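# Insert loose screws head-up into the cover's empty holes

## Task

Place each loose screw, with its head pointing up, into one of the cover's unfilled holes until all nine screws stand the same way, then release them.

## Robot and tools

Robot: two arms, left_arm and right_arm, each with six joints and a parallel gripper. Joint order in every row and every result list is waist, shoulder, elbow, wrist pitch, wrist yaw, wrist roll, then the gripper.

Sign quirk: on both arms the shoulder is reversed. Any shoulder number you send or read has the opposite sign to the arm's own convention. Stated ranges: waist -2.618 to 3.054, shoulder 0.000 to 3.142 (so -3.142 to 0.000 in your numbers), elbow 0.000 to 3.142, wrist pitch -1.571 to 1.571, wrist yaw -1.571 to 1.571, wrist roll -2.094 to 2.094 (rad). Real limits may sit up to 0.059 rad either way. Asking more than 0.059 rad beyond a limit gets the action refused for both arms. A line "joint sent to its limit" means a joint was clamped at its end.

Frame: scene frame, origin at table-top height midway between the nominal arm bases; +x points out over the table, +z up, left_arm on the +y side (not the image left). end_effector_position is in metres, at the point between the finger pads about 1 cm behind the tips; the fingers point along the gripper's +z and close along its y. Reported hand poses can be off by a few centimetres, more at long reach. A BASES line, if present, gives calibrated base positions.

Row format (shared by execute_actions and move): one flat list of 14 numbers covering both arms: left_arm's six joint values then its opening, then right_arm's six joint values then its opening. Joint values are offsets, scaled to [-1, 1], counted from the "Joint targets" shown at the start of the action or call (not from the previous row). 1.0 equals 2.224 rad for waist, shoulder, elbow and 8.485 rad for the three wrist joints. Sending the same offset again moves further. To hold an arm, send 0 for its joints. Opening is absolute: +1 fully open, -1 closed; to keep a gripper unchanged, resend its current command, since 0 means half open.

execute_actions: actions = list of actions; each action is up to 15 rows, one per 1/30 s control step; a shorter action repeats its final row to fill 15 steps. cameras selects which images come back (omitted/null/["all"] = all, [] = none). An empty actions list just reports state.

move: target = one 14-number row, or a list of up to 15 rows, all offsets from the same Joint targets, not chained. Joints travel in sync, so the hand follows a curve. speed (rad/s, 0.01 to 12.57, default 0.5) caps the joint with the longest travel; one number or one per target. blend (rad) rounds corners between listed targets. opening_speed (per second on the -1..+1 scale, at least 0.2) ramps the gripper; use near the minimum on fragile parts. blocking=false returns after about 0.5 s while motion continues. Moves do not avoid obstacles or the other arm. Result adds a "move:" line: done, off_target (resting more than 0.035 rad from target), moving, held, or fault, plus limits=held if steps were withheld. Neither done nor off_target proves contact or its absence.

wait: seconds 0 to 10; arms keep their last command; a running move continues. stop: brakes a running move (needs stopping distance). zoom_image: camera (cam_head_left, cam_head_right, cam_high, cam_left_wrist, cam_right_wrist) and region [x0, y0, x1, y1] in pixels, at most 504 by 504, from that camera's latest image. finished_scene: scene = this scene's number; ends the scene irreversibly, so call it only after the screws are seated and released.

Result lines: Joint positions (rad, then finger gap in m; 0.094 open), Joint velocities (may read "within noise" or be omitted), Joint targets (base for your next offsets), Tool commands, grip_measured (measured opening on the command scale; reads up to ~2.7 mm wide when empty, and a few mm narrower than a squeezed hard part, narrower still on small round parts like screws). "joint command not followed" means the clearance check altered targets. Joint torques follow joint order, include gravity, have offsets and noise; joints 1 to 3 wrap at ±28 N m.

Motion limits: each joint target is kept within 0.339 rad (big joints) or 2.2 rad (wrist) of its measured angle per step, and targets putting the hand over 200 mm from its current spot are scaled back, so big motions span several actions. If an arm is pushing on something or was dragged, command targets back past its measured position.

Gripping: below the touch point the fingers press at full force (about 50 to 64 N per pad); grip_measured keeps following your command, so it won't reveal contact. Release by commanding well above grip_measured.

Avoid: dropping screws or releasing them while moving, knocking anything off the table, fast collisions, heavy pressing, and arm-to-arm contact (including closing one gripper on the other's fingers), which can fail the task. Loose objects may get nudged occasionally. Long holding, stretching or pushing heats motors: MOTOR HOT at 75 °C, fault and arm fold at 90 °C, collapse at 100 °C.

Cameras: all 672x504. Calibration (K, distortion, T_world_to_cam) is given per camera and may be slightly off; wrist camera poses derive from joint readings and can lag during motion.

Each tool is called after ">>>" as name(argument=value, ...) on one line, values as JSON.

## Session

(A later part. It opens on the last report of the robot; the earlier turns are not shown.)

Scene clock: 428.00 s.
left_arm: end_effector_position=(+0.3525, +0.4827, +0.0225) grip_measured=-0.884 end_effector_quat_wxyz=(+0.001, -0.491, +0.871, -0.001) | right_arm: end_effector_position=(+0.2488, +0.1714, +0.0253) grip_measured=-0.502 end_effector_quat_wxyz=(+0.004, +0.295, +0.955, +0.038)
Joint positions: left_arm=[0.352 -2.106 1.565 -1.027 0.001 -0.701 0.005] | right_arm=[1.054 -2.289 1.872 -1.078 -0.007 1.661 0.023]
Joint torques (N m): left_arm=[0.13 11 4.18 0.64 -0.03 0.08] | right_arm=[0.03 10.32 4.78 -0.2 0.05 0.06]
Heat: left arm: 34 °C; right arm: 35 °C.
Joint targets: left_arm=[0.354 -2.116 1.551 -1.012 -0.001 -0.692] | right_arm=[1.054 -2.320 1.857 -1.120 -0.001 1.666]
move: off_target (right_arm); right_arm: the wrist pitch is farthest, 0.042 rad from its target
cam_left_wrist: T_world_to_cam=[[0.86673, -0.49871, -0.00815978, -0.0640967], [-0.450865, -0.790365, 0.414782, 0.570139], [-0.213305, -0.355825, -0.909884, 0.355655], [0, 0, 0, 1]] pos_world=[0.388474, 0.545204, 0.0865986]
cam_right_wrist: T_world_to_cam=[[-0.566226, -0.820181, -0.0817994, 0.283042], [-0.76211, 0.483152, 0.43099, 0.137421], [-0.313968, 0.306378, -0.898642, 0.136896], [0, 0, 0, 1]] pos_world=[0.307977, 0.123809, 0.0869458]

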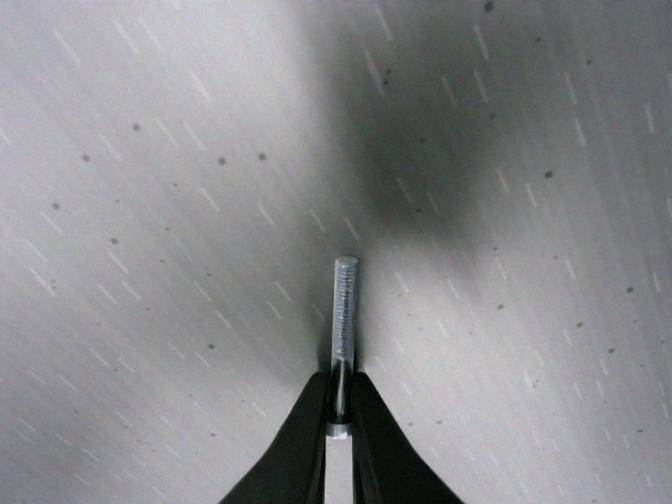

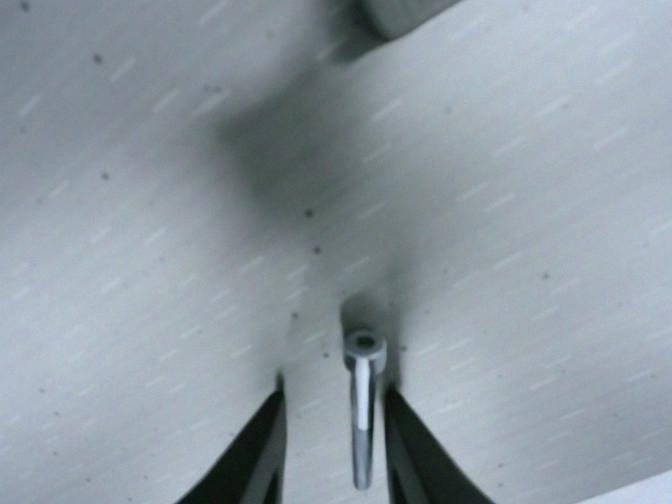

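>>> move(target=[[0, 0.0216, 0.067, -0.0225, 0, 0, -1, 0, 0.0083, 0.1536, -0.041, 0, 0, -0.5],[0, 0.0216, 0.067, -0.0225, 0, 0.3173, -1, 0, 0.2504, -0.0752, -0.0445, 0, -0.1963, -0.5],[0, 0.0216, 0.067, -0.0225, 0, 0.3173, -1, -0.6295, 0.2504, -0.0752, -0.0445, 0, -0.1963, -0.5],[0, 0, 0, 0, 0, 0.3173, -1, -0.6295, 0.1443, -0.1324, -0.0017, 0, -0.2918, -0.2]], speed=[0.5, 1.5, 1.0, 0.5])

Scene clock: 473.47 s.
left_arm: end_effector_position=(+0.3544, +0.4840, +0.0228) grip_measured=-0.885 end_effector_quat_wxyz=(+0.001, +0.740, +0.673, +0.006) | right_arm: end_effector_position=(+0.3845, -0.3604, +0.0739) grip_measured=-0.202 end_effector_quat_wxyz=(+0.011, -0.227, +0.974, -0.009)
Joint positions: left_arm=[0.352 -2.106 1.566 -1.02 -0.002 1.989 0.005] | right_arm=[-0.353 -1.977 1.581 -1.146 0.003 -0.805 0.037]
Joint torques (N m): left_arm=[0.03 10.91 4.05 0.58 0 0.09] | right_arm=[0.57 8.47 4.44 0.29 -0.05 -0.07]
Heat: left arm: 35 °C; right arm: 36 °C.
Joint targets: left_arm=[0.354 -2.116 1.551 -1.012 -0.001 2.000] | right_arm=[-0.346 -1.999 1.563 -1.135 -0.001 -0.810]
move: done
cam_left_wrist: T_world_to_cam=[[-0.997258, 0.0711287, -0.020421, 0.319965], [0.0558927, 0.904825, 0.422098, -0.428394], [0.0485008, 0.4198, -0.90632, -0.111505], [0, 0, 0, 1]] pos_world=[0.34844, 0.411673, 0.0862993]
cam_right_wrist: T_world_to_cam=[[0.438718, -0.898491, 0.0155082, -0.49405], [-0.825179, -0.395968, 0.402852, 0.186308], [-0.355818, -0.189536, -0.915134, 0.224567], [0, 0, 0, 1]] pos_world=[0.450391, -0.327564, 0.138116]

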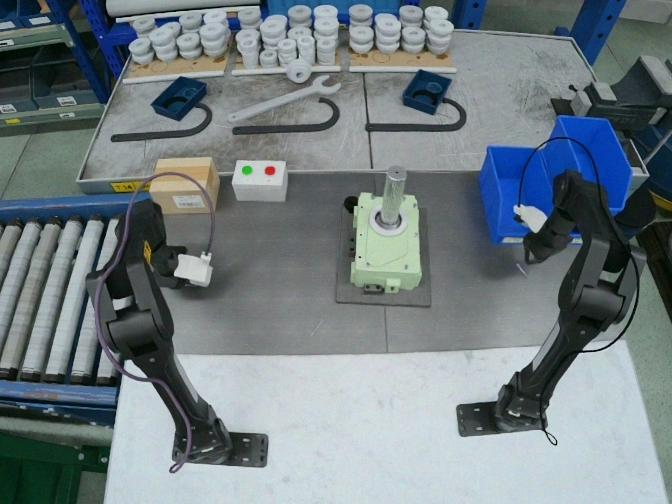

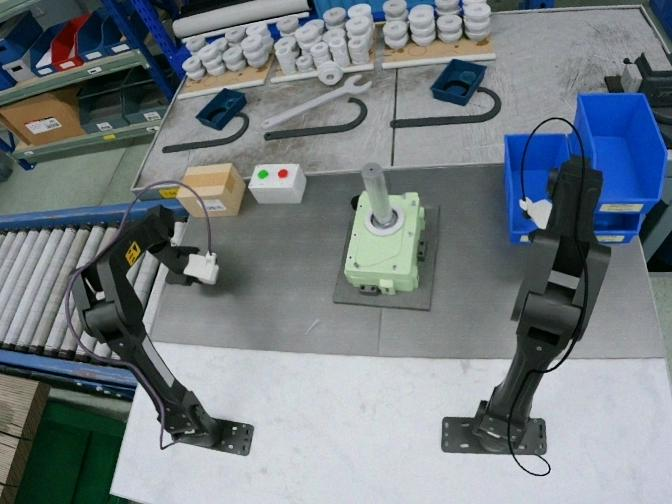

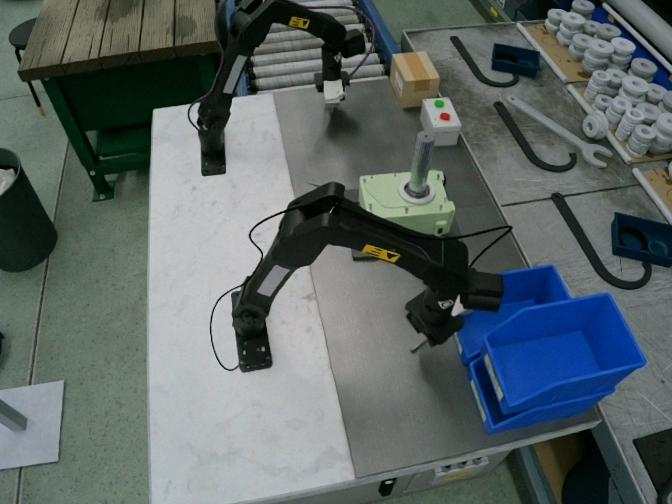

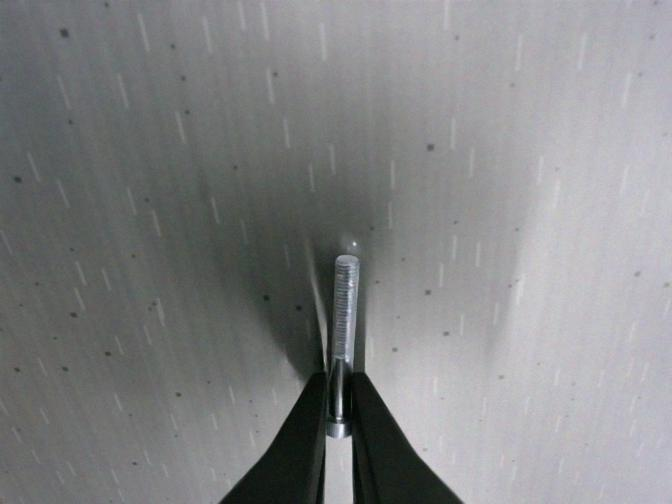

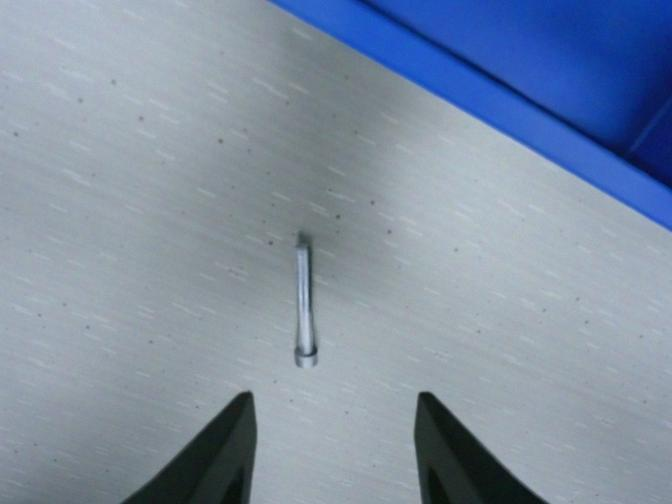

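>>> move(target=[[0, 0, 0, 0, 0, 0, -0.5, 0, 0, 0, 0, 0, 0, -0.2],[0, 0.0216, 0.067, -0.0225, 0, 0, -0.5, -0.0072, -0.0058, -0.0758, 0.0197, 0, -0.0083, -0.2],[0, 0.0216, 0.067, -0.0225, 0, -0.3703, -0.3, -0.0072, -0.0058, -0.0758, 0.0197, 0, -0.0083, -0.2],[0, 0.006, 0.018, -0.006, 0, -0.3703, -0.3, -0.0072, -0.0058, -0.0758, 0.0197, 0, -0.0083, -0.2]], speed=[0.4, 0.4, 1.5, 0.4], opening_speed=1.5, cameras=["cam_left_wrist","cam_right_wrist"])

Scene clock: 496.77 s.
left_arm: end_effector_position=(+0.3530, +0.4832, +0.0339) grip_measured=-0.303 end_effector_quat_wxyz=(+0.001, +0.665, -0.746, -0.001) | right_arm: end_effector_position=(+0.3730, -0.3562, +0.0272) grip_measured=-0.202 end_effector_quat_wxyz=(+0.004, -0.262, +0.965, -0.005)
Joint positions: left_arm=[0.352 -2.101 1.604 -1.076 -0.001 -1.132 0.033] | right_arm=[-0.353 -1.991 1.411 -0.979 0.003 -0.875 0.037]
Joint torques (N m): left_arm=[0.08 11.69 4.26 0.62 -0.01 -0.11] | right_arm=[-0.68 8.4 4.33 0.25 -0.05 -0.06]
Heat: left arm: 35 °C; right arm: 35 °C.
Joint targets: left_arm=[0.354 -2.103 1.591 -1.063 -0.001 -1.142] | right_arm=[-0.362 -2.012 1.394 -0.968 -0.001 -0.881]
move: done
cam_left_wrist: T_world_to_cam=[[0.995733, -0.0912909, -0.0134593, -0.306359], [-0.0774303, -0.905928, 0.416293, 0.489937], [-0.0501968, -0.413474, -0.909131, 0.336564], [0, 0, 0, 1]] pos_world=[0.359882, 0.555041, 0.0979007]
cam_right_wrist: T_world_to_cam=[[0.501182, -0.865335, 0.00357464, -0.495741], [-0.788244, -0.45482, 0.414499, 0.162185], [-0.357055, -0.210557, -0.910043, 0.171457], [0, 0, 0, 1]] pos_world=[0.437517, -0.319115, 0.0905792]

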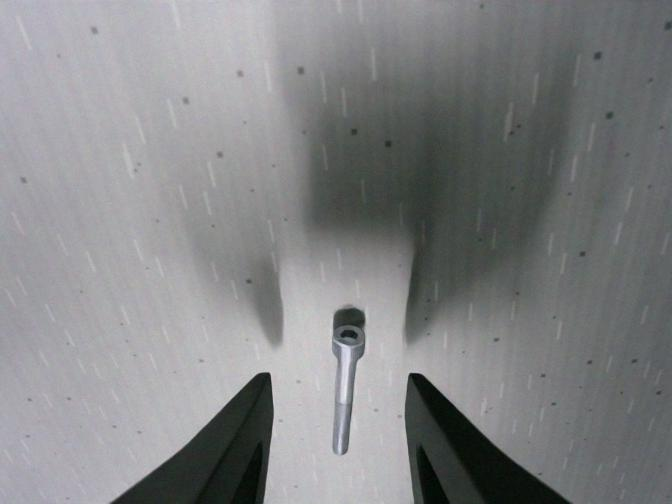

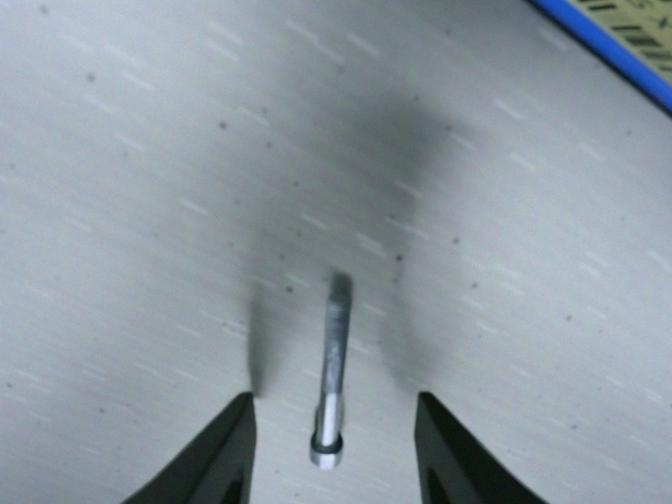

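>>> move(target=[[0, -0.006, -0.018, 0.006, 0, 0, -0.3, 0, -0.005, -0.011, 0.0035, 0, 0, -0.2],[0, -0.006, -0.018, 0.006, 0, 0, -1, 0, -0.005, -0.011, 0.0035, 0, 0, -1]], speed=0.2, opening_speed=0.8, cameras=["cam_left_wrist","cam_right_wrist"])

Scene clock: 507.80 s.
left_arm: end_effector_position=(+0.3552, +0.4831, +0.0251) grip_measured=-0.993 end_effector_quat_wxyz=(-0.008, +0.666, -0.746, +0.006) | right_arm: end_effector_position=(+0.3750, -0.3583, +0.0229) grip_measured=-0.934 end_effector_quat_wxyz=(+0.010, -0.261, +0.965, -0.010)
Joint positions: left_arm=[0.352 -2.098 1.563 -1.016 0.004 -1.133 0] | right_arm=[-0.356 -1.992 1.394 -0.945 0.005 -0.876 0.003]
Joint torques (N m): left_arm=[0.12 10.24 4.29 0.61 -0.06 -0.1] | right_arm=[-0.49 7.6 3.81 0.24 -0.07 -0.06]
Heat: left arm: 34 °C; right arm: 35 °C.
Joint targets: left_arm=[0.354 -2.116 1.551 -1.012 -0.001 -1.142] | right_arm=[-0.362 -2.023 1.370 -0.938 -0.001 -0.881]
move: done
cam_left_wrist: T_world_to_cam=[[0.995849, -0.0906328, 0.00841408, -0.309661], [-0.0860232, -0.90691, 0.41245, 0.497258], [-0.0297507, -0.411461, -0.910941, 0.320413], [0, 0, 0, 1]] pos_world=[0.360684, 0.554741, 0.0893893]
cam_right_wrist: T_world_to_cam=[[0.499348, -0.866244, 0.0165215, -0.498483], [-0.794938, -0.450494, 0.40636, 0.168851], [-0.344564, -0.216049, -0.913564, 0.161224], [0, 0, 0, 1]] pos_world=[0.438695, -0.320909, 0.0869098]

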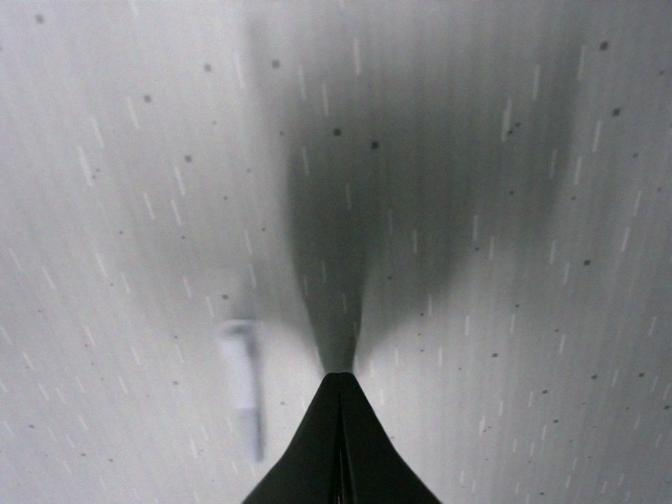

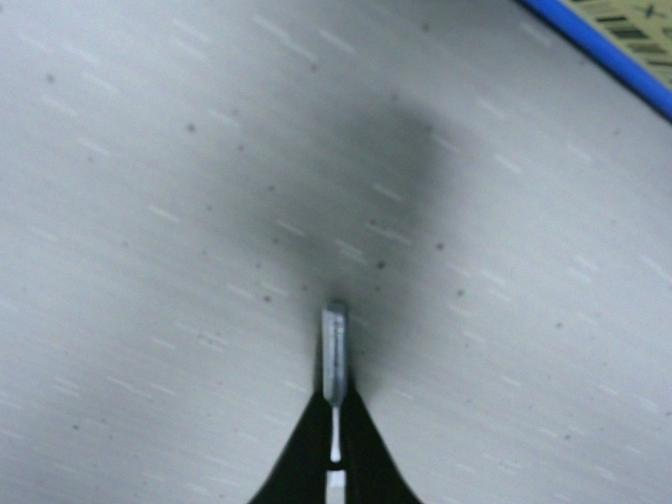

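>>> move(target=[[0, 0.0216, 0.067, -0.0225, 0, 0, -1, 0, 0.1169, 0.1439, -0.066, 0, 0, -1],[0, 0.03, 0.11, -0.034, 0, 0, -0.2, 0.643, 0.1169, 0.1439, -0.066, 0, -0.0507, -1],[0, 0.03, 0.11, -0.034, 0, 0, -0.2, 0.643, -0.0225, 0.1358, -0.0273, 0, -0.0507, -1],[0, 0.03, 0.11, -0.034, 0, 0, -0.2, 0.643, -0.0472, 0.0818, -0.0071, 0, -0.0507, -1]], speed=[0.6, 1.0, 0.6, 0.4], cameras=["cam_left_wrist","cam_right_wrist","cam_head_left"])

Scene clock: 548.87 s.
left_arm: end_effector_position=(+0.3513, +0.4817, +0.0806) grip_measured=-0.203 end_effector_quat_wxyz=(+0.014, +0.666, -0.746, -0.004) | right_arm: end_effector_position=(+0.2144, +0.1234, +0.0243) grip_measured=-0.935 end_effector_quat_wxyz=(-0.013, +0.930, -0.368, +0.002)
Joint positions: left_arm=[0.352 -2.088 1.771 -1.283 0.004 -1.133 0.037] | right_arm=[1.074 -2.105 1.571 -1.011 0.002 -1.305 0.003]
Joint torques (N m): left_arm=[0.27 15.56 7.61 0.26 -0.08 -0.11] | right_arm=[-0.47 9.35 4.27 0.32 -0.03 -0.06]
Heat: left arm: 37 °C; right arm: 35 °C.
Joint targets: left_arm=[0.354 -2.049 1.796 -1.300 -0.001 -1.142] | right_arm=[1.068 -2.128 1.552 -0.998 -0.001 -1.311]
move: off_target (left_arm); target 2's new numbers were sent with left_arm's shoulder 0.038 rad from that target; left_arm: the shoulder is farthest, 0.038 rad from its target
cam_left_wrist: T_world_to_cam=[[0.995245, -0.090803, -0.0352389, -0.302567], [-0.0669451, -0.900499, 0.429674, 0.461691], [-0.0707483, -0.425272, -0.902296, 0.390715], [0, 0, 0, 1]] pos_world=[0.359679, 0.554439, 0.143501]
cam_right_wrist: T_world_to_cam=[[0.687784, 0.725708, 0.0173542, -0.237889], [0.655551, -0.631207, 0.414525, -0.0311683], [0.311778, -0.273727, -0.909872, 0.0775326], [0, 0, 0, 1]] pos_world=[0.159875, 0.174187, 0.0875931]
Images, in order (width x height): cam_head_left 672x504, cam_left_wrist 672x504, cam_right_wrist 672x504.

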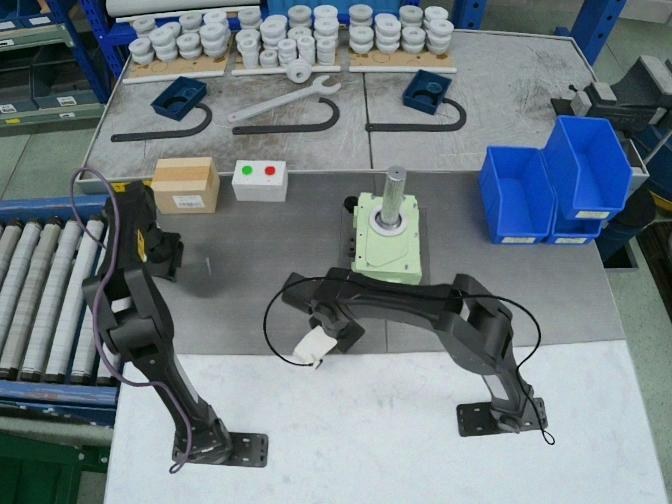

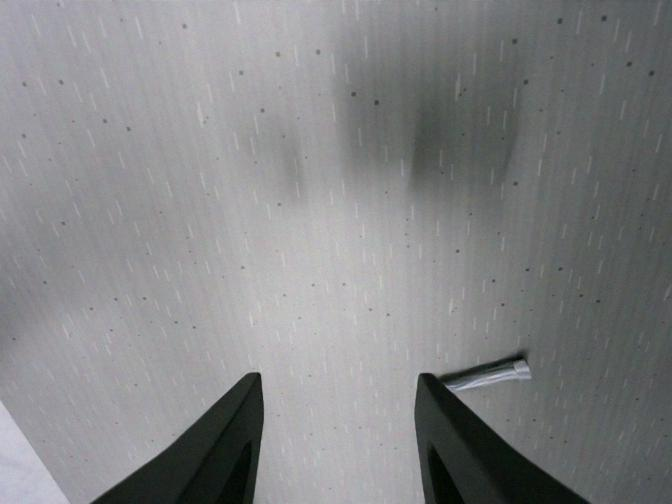

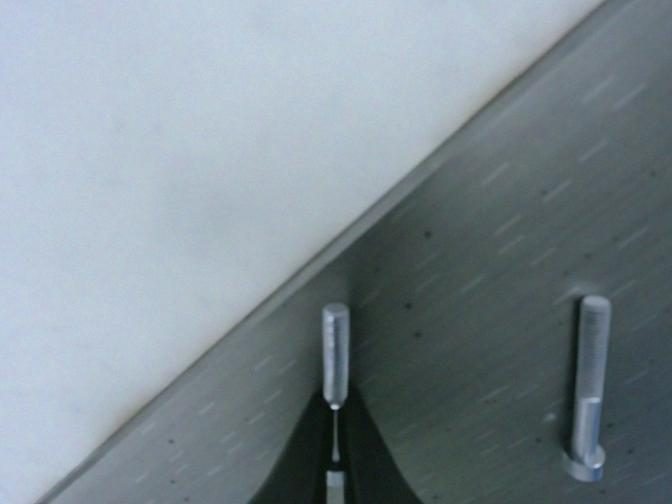

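>>> move(target=[[-0.0868, -0.1078, 0.0977, 0.0006, 0, 0.1367, -0.2, 0, -0.003, -0.007, 0.003, 0, 0, -1],[-0.0868, -0.1078, 0.0977, 0.0006, 0, 0.1367, -0.2, 0, -0.003, -0.007, 0.003, 0, 0, -0.5],[-0.0868, -0.1078, 0.0977, 0.0006, 0, 0.1367, -0.2, 0, 0.0311, 0.116, -0.0382, 0, 0, -0.5],[-0.0868, -0.1078, 0.0977, 0.0006, 0, 0.1367, -0.2, -0.4802, 0.164, 0.062, -0.0589, 0, 0.1545, -0.5]], speed=[0.6, 0.5, 0.5, 1.0], opening_speed=1)

Scene clock: 580.40 s.
left_arm: end_effector_position=(+0.4165, +0.4159, +0.0671) grip_measured=-0.203 end_effector_quat_wxyz=(+0.008, -0.064, +0.998, -0.001) | right_arm: end_effector_position=(+0.3535, -0.2303, +0.1671) grip_measured=-0.502 end_effector_quat_wxyz=(+0.000, -0.004, +1.000, -0.001)
Joint positions: left_arm=[0.164 -2.257 1.987 -1.285 0.004 0.008 0.037] | right_arm=[-0.005 -1.793 1.71 -1.487 0.002 -0.006 0.023]
Joint torques (N m): left_arm=[-0.18 10.5 7.64 0.43 -0.03 0.05] | right_arm=[0.39 11.12 4.29 -0.05 -0.05 0.05]
Heat: left arm: 38 °C; right arm: 36 °C.
Joint targets: left_arm=[0.162 -2.289 2.013 -1.295 -0.001 0.018] | right_arm=[0.000 -1.763 1.690 -1.498 -0.001 0.000]
move: done
cam_left_wrist: T_world_to_cam=[[0.149822, -0.988688, -0.00697482, 0.349817], [-0.90531, -0.140017, 0.40101, 0.447352], [-0.397451, -0.053766, -0.916047, 0.337609], [0, 0, 0, 1]] pos_world=[0.486764, 0.426649, 0.132313]
cam_right_wrist: T_world_to_cam=[[0.00425208, -0.999977, -0.00529345, -0.231442], [-0.907836, -0.00607978, 0.419281, 0.29103], [-0.419304, 0.00302277, -0.907841, 0.389174], [0, 0, 0, 1]] pos_world=[0.428374, -0.230844, 0.23006]

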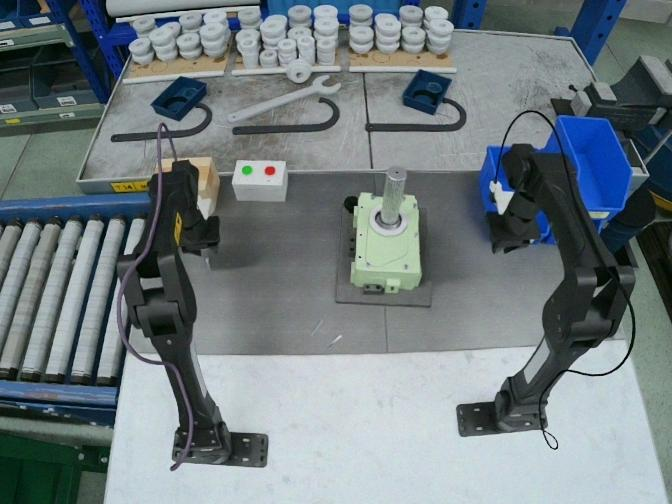

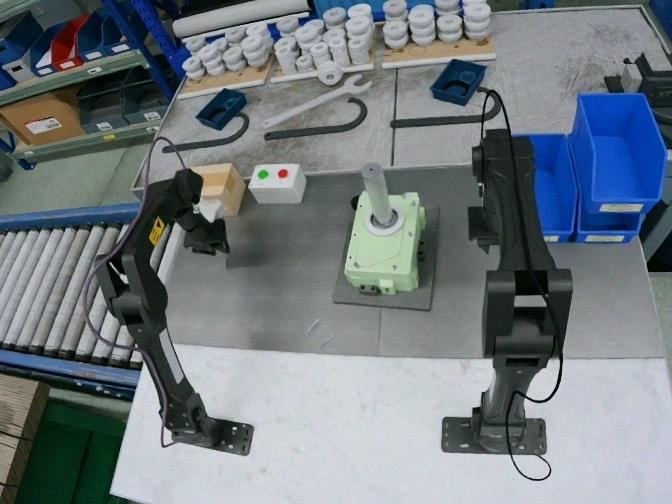

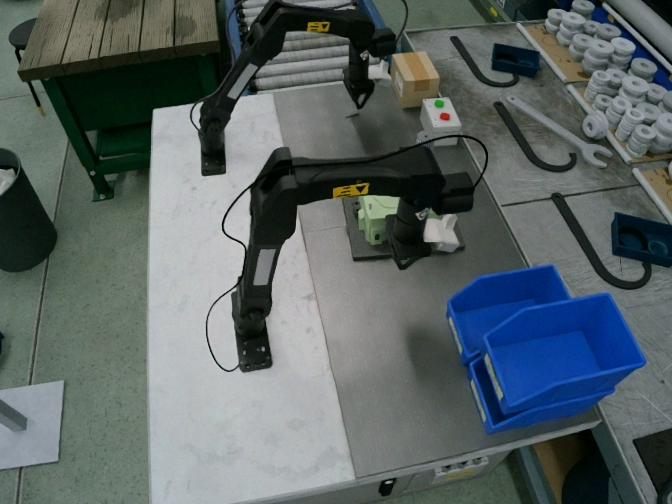

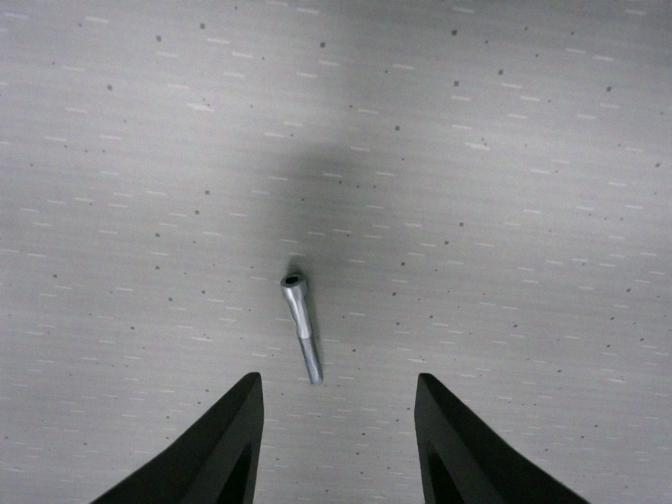

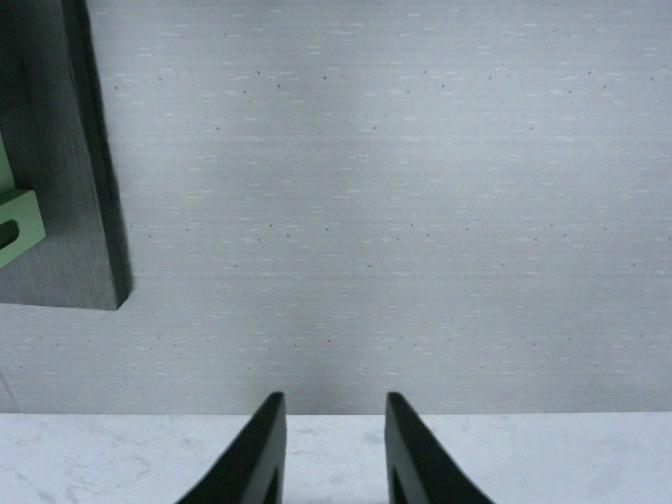

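>>> move(target=[0.0074, -0.0768, 0.0666, -0.019, 0, -0.028, -0.3, 0, 0, 0, 0, 0, 0, -0.5], speed=0.4, cameras=["cam_left_wrist"])

Scene clock: 604.93 s.
left_arm: end_effector_position=(+0.4036, +0.4182, +0.0333) grip_measured=-0.297 end_effector_quat_wxyz=(-0.082, -0.176, +0.981, +0.001) | right_arm: end_effector_position=(+0.3534, -0.2303, +0.1671) grip_measured=-0.502 end_effector_quat_wxyz=(+0.000, -0.004, +1.000, -0.001)
Joint positions: left_arm=[0.173 -2.428 2.137 -1.443 0.004 -0.21 0.033] | right_arm=[-0.005 -1.793 1.71 -1.488 0.002 -0.005 0.023]
Joint torques (N m): left_arm=[0.31 11.25 7.25 0.05 -0.07 -0.11] | right_arm=[0.39 11.14 4.27 -0.03 -0.04 0.06]
Heat: left arm: 36 °C; right arm: 39 °C.
Joint targets: left_arm=[0.178 -2.460 2.162 -1.456 -0.001 -0.220] | right_arm=[0.000 -1.763 1.690 -1.498 -0.001 0.000]
move: done
cam_left_wrist: T_world_to_cam=[[0.36412, -0.93028, -0.0446746, 0.24408], [-0.765163, -0.32615, 0.555114, 0.465738], [-0.530982, -0.167945, -0.830574, 0.400449], [0, 0, 0, 1]] pos_world=[0.480122, 0.446217, 0.0849686]

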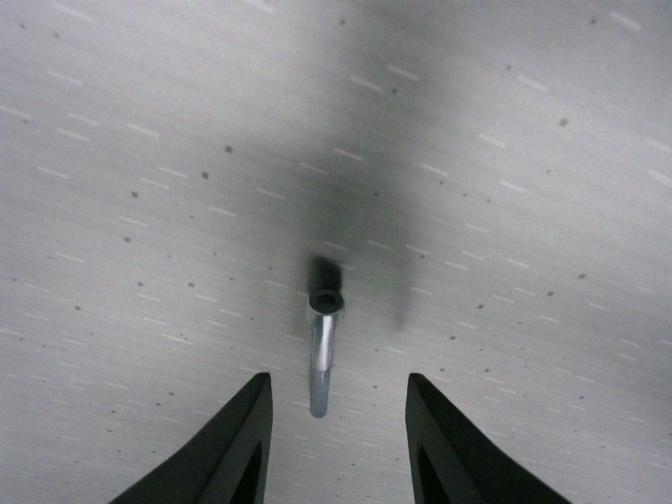

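>>> move(target=[[0.005, -0.0025, -0.0184, 0.0054, 0, -0.0014, -0.3, 0, 0, 0, 0, 0, 0, -0.5],[0.005, -0.0025, -0.0184, 0.0054, 0, -0.0014, -1, 0, 0, 0, 0, 0, 0, -0.5]], speed=0.2, opening_speed=0.8, cameras=["cam_left_wrist"])

Scene clock: 622.37 s.
left_arm: end_effector_position=(+0.4064, +0.4234, +0.0327) grip_measured=-0.993 end_effector_quat_wxyz=(-0.074, -0.188, +0.979, +0.001) | right_arm: end_effector_position=(+0.3534, -0.2303, +0.1671) grip_measured=-0.502 end_effector_quat_wxyz=(+0.000, -0.004, +1.000, -0.001)
Joint positions: left_arm=[0.184 -2.428 2.137 -1.428 0.004 -0.223 0] | right_arm=[-0.005 -1.793 1.71 -1.488 0.002 -0.005 0.023]
Joint torques (N m): left_arm=[0.32 10.97 3.88 0.37 -0.07 -0.09] | right_arm=[0.39 11.14 4.27 -0.03 -0.04 0.06]
Heat: left arm: 36 °C; right arm: 40 °C.
Joint targets: left_arm=[0.189 -2.466 2.121 -1.411 -0.001 -0.232] | right_arm=[0.000 -1.763 1.690 -1.498 -0.001 0.000]
move: off_target (left_arm); target 2's new numbers were sent with left_arm's shoulder 0.037 rad from that target; left_arm: the shoulder is farthest, 0.037 rad from its target
cam_left_wrist: T_world_to_cam=[[0.386846, -0.921125, -0.0433484, 0.234747], [-0.764787, -0.346743, 0.54302, 0.478805], [-0.51522, -0.176913, -0.8386, 0.400078], [0, 0, 0, 1]] pos_world=[0.481501, 0.453032, 0.0856814]

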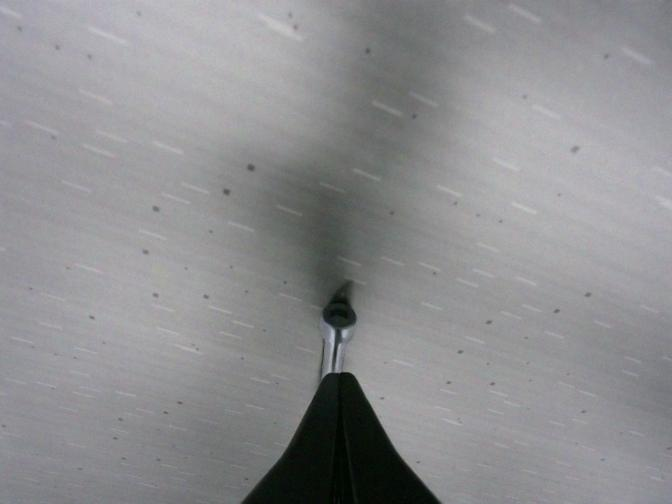

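>>> move(target=[[0, 0, 0, 0, 0, 0, -0.3, 0, 0, 0, 0, 0, 0, -0.5],[0.0015, 0.002, -0.011, 0.0025, 0, 0, -0.3, 0, 0, 0, 0, 0, 0, -0.5]], speed=0.2, cameras=["cam_left_wrist"])

Scene clock: 631.37 s.
left_arm: end_effector_position=(+0.4045, +0.4241, +0.0264) grip_measured=-0.303 end_effector_quat_wxyz=(-0.077, -0.189, +0.979, +0.001) | right_arm: end_effector_position=(+0.3534, -0.2303, +0.1671) grip_measured=-0.502 end_effector_quat_wxyz=(+0.000, -0.004, +1.000, -0.001)
Joint positions: left_arm=[0.186 -2.428 2.111 -1.407 0.004 -0.223 0.033] | right_arm=[-0.005 -1.793 1.71 -1.488 0.002 -0.005 0.023]
Joint torques (N m): left_arm=[0.43 11.41 4.03 0.37 -0.03 -0.11] | right_arm=[0.39 11.12 4.27 -0.03 -0.05 0.07]
Heat: left arm: 36 °C; right arm: 40 °C.
Joint targets: left_arm=[0.192 -2.461 2.096 -1.389 -0.001 -0.232] | right_arm=[0.000 -1.763 1.690 -1.498 -0.001 0.000]
move: done
cam_left_wrist: T_world_to_cam=[[0.388706, -0.920281, -0.044613, 0.234765], [-0.761092, -0.348004, 0.547386, 0.479965], [-0.519274, -0.178818, -0.83569, 0.396235], [0, 0, 0, 1]] pos_world=[0.479797, 0.453934, 0.0788773]

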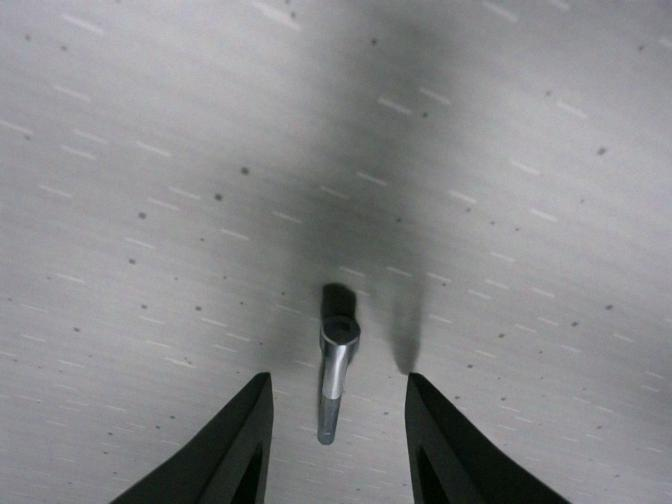

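>>> move(target=[[0, -0.002, -0.016, 0.0042, 0, 0, -0.3, 0, 0, 0, 0, 0, 0, -0.5],[0, -0.002, -0.016, 0.0042, 0, 0, -1, 0, 0, 0, 0, 0, 0, -0.5]], speed=0.2, opening_speed=0.8, cameras=["cam_left_wrist"])

Scene clock: 641.40 s.
left_arm: end_effector_position=(+0.4048, +0.4217, +0.0211) grip_measured=-0.934 end_effector_quat_wxyz=(-0.077, -0.189, +0.979, -0.006) | right_arm: end_effector_position=(+0.3534, -0.2303, +0.1671) grip_measured=-0.502 end_effector_quat_wxyz=(+0.000, -0.004, +1.000, -0.001)
Joint positions: left_arm=[0.186 -2.428 2.09 -1.385 0.017 -0.223 0.003] | right_arm=[-0.005 -1.793 1.71 -1.488 0.002 -0.005 0.023]
Joint torques (N m): left_arm=[0.43 10.95 2.96 0.52 -0.18 -0.1] | right_arm=[0.39 11.14 4.29 -0.03 -0.05 0.07]
Heat: left arm: 36 °C; right arm: 41 °C.
Joint targets: left_arm=[0.192 -2.466 2.061 -1.354 -0.001 -0.232] | right_arm=[0.000 -1.763 1.690 -1.498 -0.001 0.000]
move: off_target (left_arm); target 2's new numbers were sent with left_arm's shoulder 0.037 rad from that target; left_arm: the shoulder is farthest, 0.037 rad from its target
cam_left_wrist: T_world_to_cam=[[0.390772, -0.919959, -0.0311861, 0.230927], [-0.762159, -0.34237, 0.549451, 0.48018], [-0.516149, -0.190941, -0.834944, 0.395355], [0, 0, 0, 1]] pos_world=[0.479796, 0.452332, 0.0734657]

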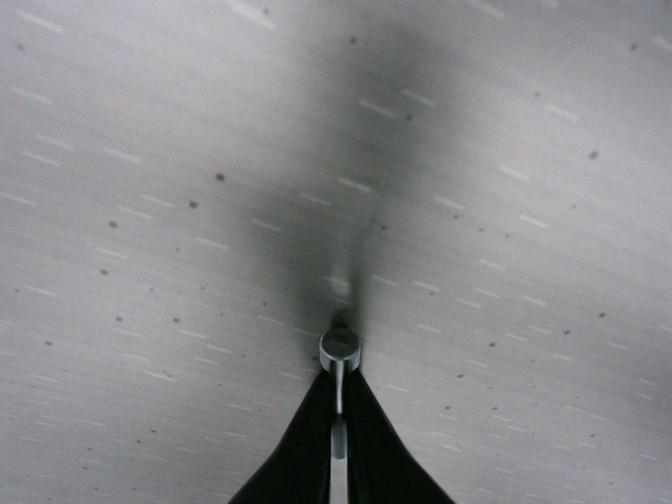

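>>> move(target=[[-0.1763, 0.4463, -0.3778, 0.0951, 0, 0.0273, -1, 0, 0, 0, 0, -0.1732, 0, -0.5],[-0.1763, 0.4463, -0.3778, 0.0951, 0, 0.0273, -1, -0.0459, -0.1252, -0.2551, 0.2848, -0.1732, 0, -0.5]], speed=0.8)

Scene clock: 744.83 s.
left_arm: end_effector_position=(+0.3891, +0.2617, +0.1978) grip_measured=-0.936 end_effector_quat_wxyz=(+0.366, +0.101, +0.924, -0.045) | right_arm: end_effector_position=(+0.4665, -0.0917, +0.2110) grip_measured=-0.502 end_effector_quat_wxyz=(+0.555, -0.458, +0.537, +0.440)
Joint positions: left_arm=[-0.197 -1.494 1.241 -0.561 0.005 -0.01 0.003] | right_arm=[-0.096 -2.016 1.142 0.912 -1.465 0.003 0.023]
Joint torques (N m): left_arm=[-0.17 9.33 4.9 1.77 -0.05 0.08] | right_arm=[-0.49 8.44 4.27 1.42 -0.08 -0.03]
Heat: left arm: 36 °C; right arm: 41 °C.
Joint targets: left_arm=[-0.200 -1.473 1.220 -0.547 -0.001 0.000] | right_arm=[-0.102 -2.042 1.122 0.918 -1.471 0.000]
move: done
cam_left_wrist: T_world_to_cam=[[-0.195348, -0.980567, 0.018096, 0.329589], [-0.930019, 0.179358, -0.320774, 0.417392], [0.311295, -0.0794922, -0.946983, 0.175247], [0, 0, 0, 1]] pos_world=[0.398013, 0.262252, 0.29388]
cam_right_wrist: T_world_to_cam=[[0.982233, -0.185067, 0.0311105, -0.482224], [-0.0492182, -0.414018, -0.908937, 0.21832], [0.181095, 0.891257, -0.41577, 0.173543], [0, 0, 0, 1]] pos_world=[0.452974, -0.153527, 0.285595]

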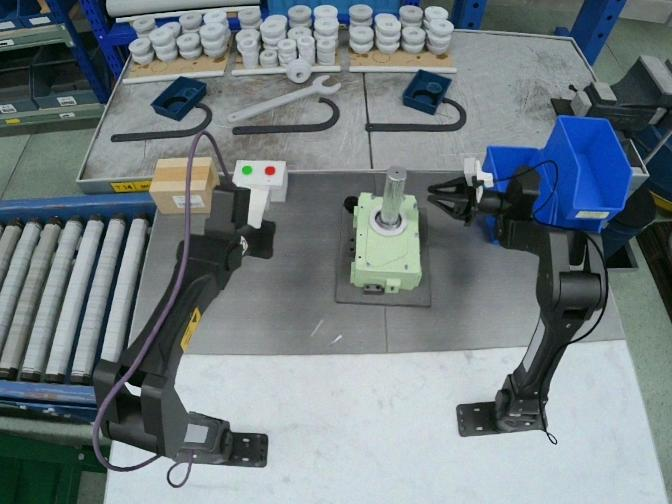

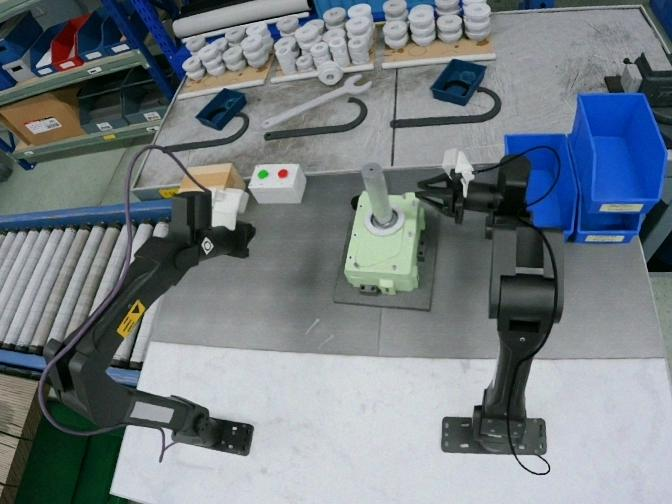

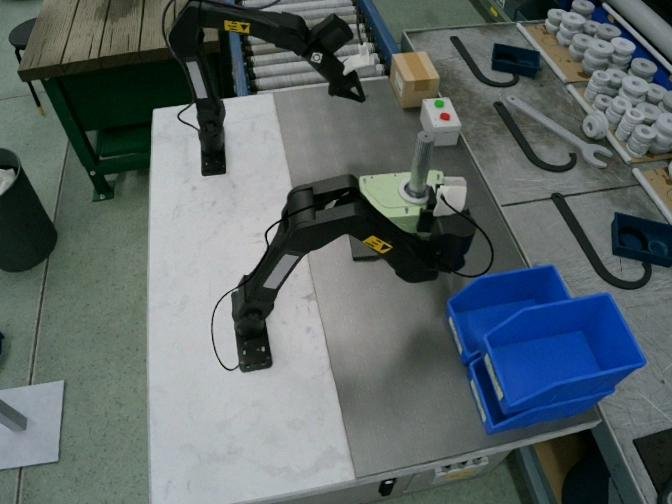

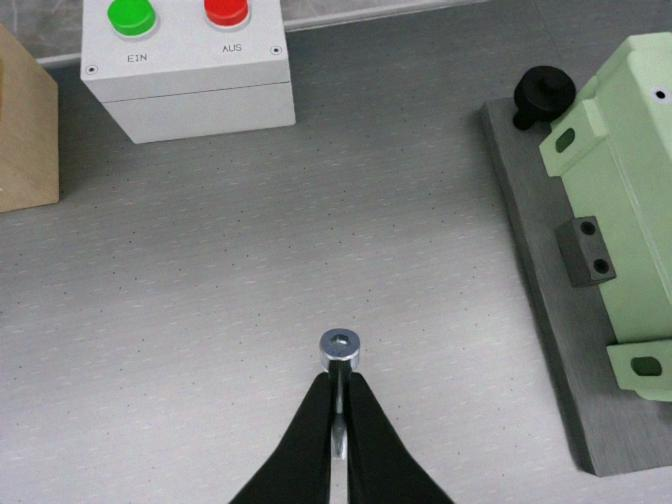

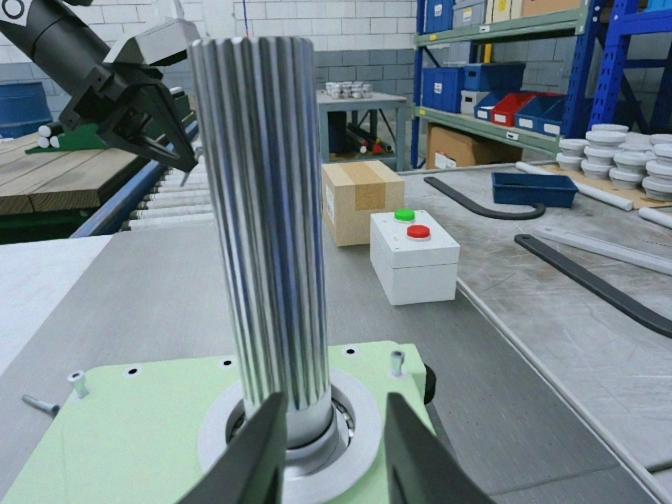

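>>> move(target=[-0.1434, -0.2604, 0.0313, 0.1366, 0, 0, -1, 0, 0, 0, 0, 0, 0, -0.5], speed=0.7)

>>> zoom_image(camera="cam_right_wrist", region=[250, 180, 470, 400])

>>> zoom_image(camera="cam_head_right", region=[310, 130, 450, 270])

>>> zoom_image(camera="cam_head_left", region=[310, 130, 450, 270])

Scene clock: 768.60 s.
left_arm: end_effector_position=(+0.4895, +0.0438, +0.1882) grip_measured=-0.936 end_effector_quat_wxyz=(+0.621, +0.204, +0.736, -0.179) | right_arm: end_effector_position=(+0.4663, -0.0917, +0.2111) grip_measured=-0.502 end_effector_quat_wxyz=(+0.555, -0.459, +0.536, +0.440)
Joint positions: left_arm=[-0.52 -2.027 1.262 0.599 0.003 -0.009 0.003] | right_arm=[-0.096 -2.016 1.142 0.913 -1.466 0.003 0.023]
Joint torques (N m): left_arm=[-0.02 9.81 8.61 2.16 -0.03 0.04] | right_arm=[-0.49 8.44 4.27 1.42 -0.08 -0.03]
Heat: left arm: 36 °C; right arm: 38 °C.
Joint targets: left_arm=[-0.519 -2.052 1.290 0.612 -0.001 0.000] | right_arm=[-0.102 -2.042 1.122 0.918 -1.471 0.000]
move: done
cam_left_wrist: T_world_to_cam=[[-0.508919, -0.860272, 0.0305333, 0.28162], [-0.495721, 0.263891, -0.827419, 0.425719], [0.703748, -0.436226, -0.560755, -0.131649], [0, 0, 0, 1]] pos_world=[0.447007, 0.0724976, 0.269826]
cam_right_wrist: T_world_to_cam=[[0.982357, -0.184208, 0.0322669, -0.482263], [-0.0478106, -0.414182, -0.908938, 0.21769], [0.180798, 0.891359, -0.415681, 0.173614], [0, 0, 0, 1]] pos_world=[0.452773, -0.153426, 0.285596]

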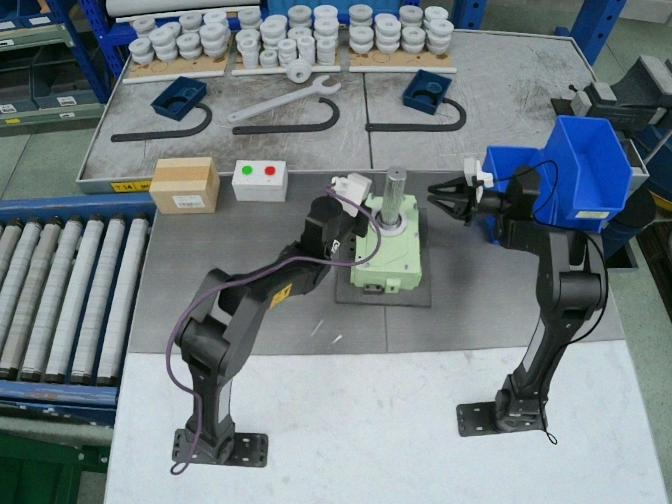

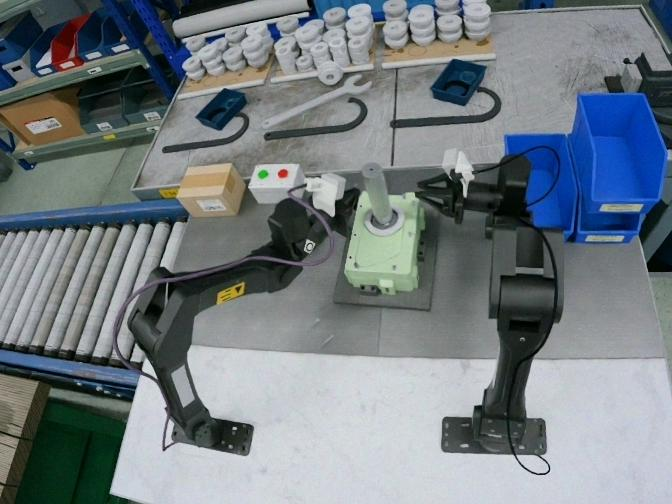

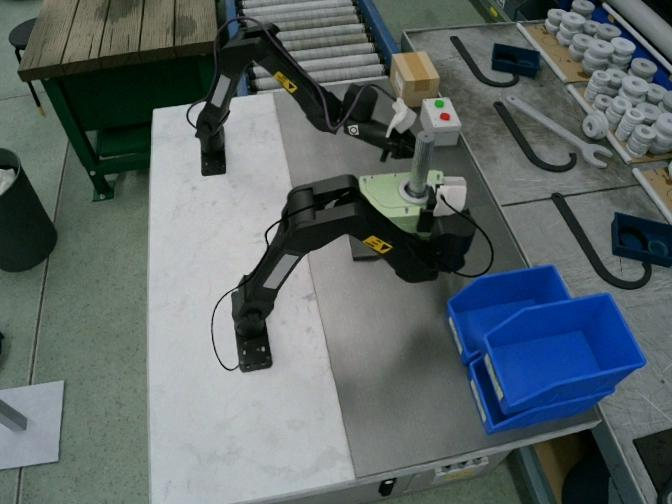

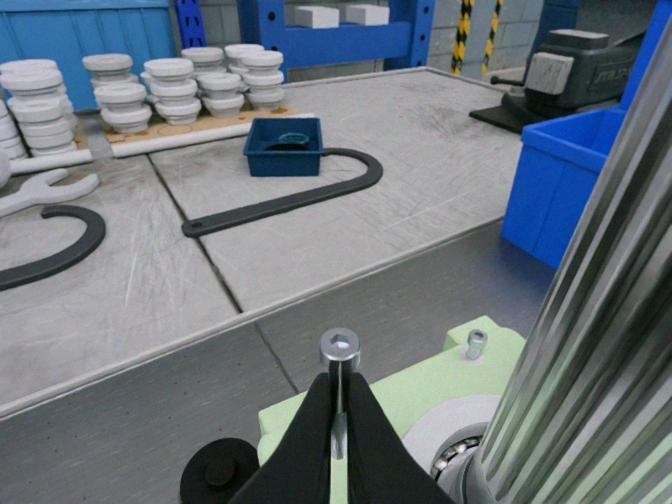

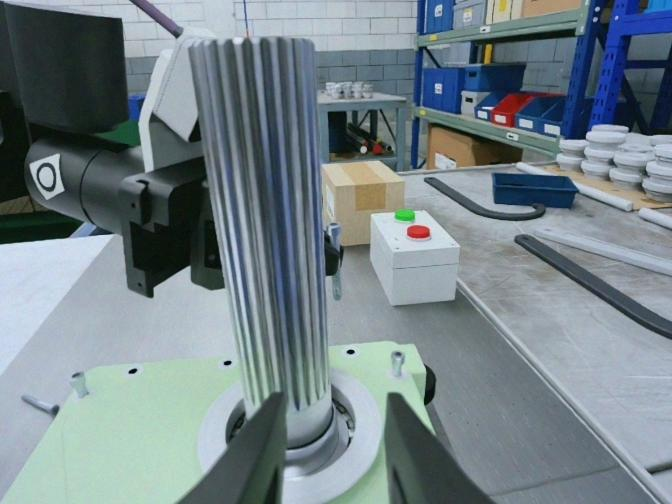

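Scaled by 2.291 (camera's finer frame: 960x720).

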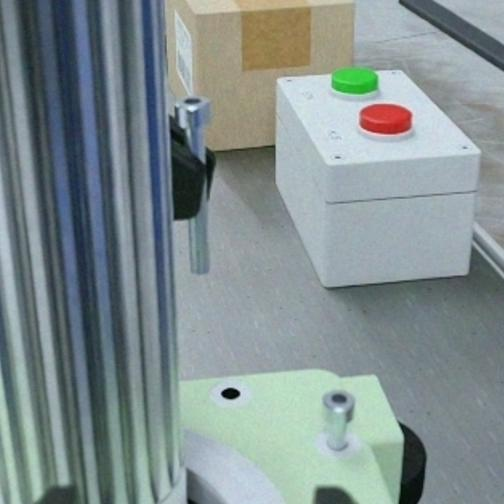

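Scaled by 3.600 (camera's finer frame: 960x720).

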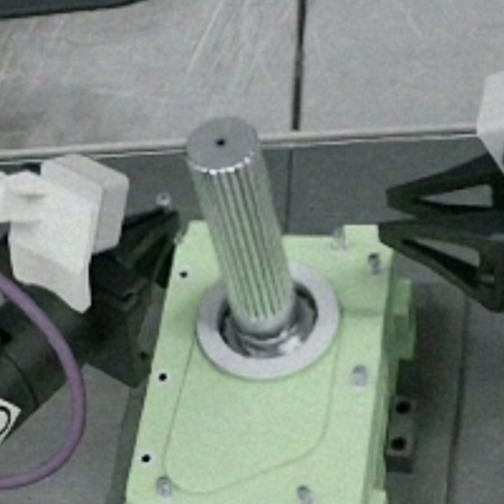

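Scaled by 3.600 (camera's finer frame: 960x720).

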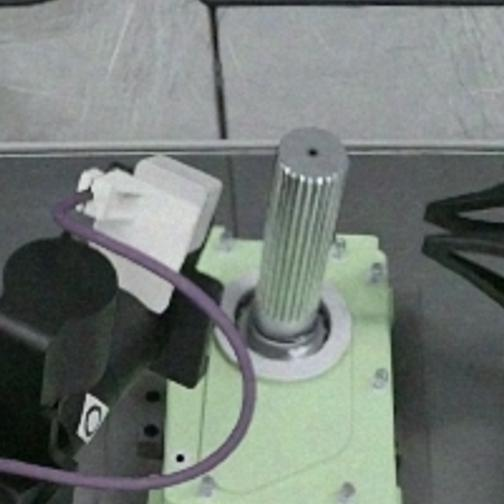

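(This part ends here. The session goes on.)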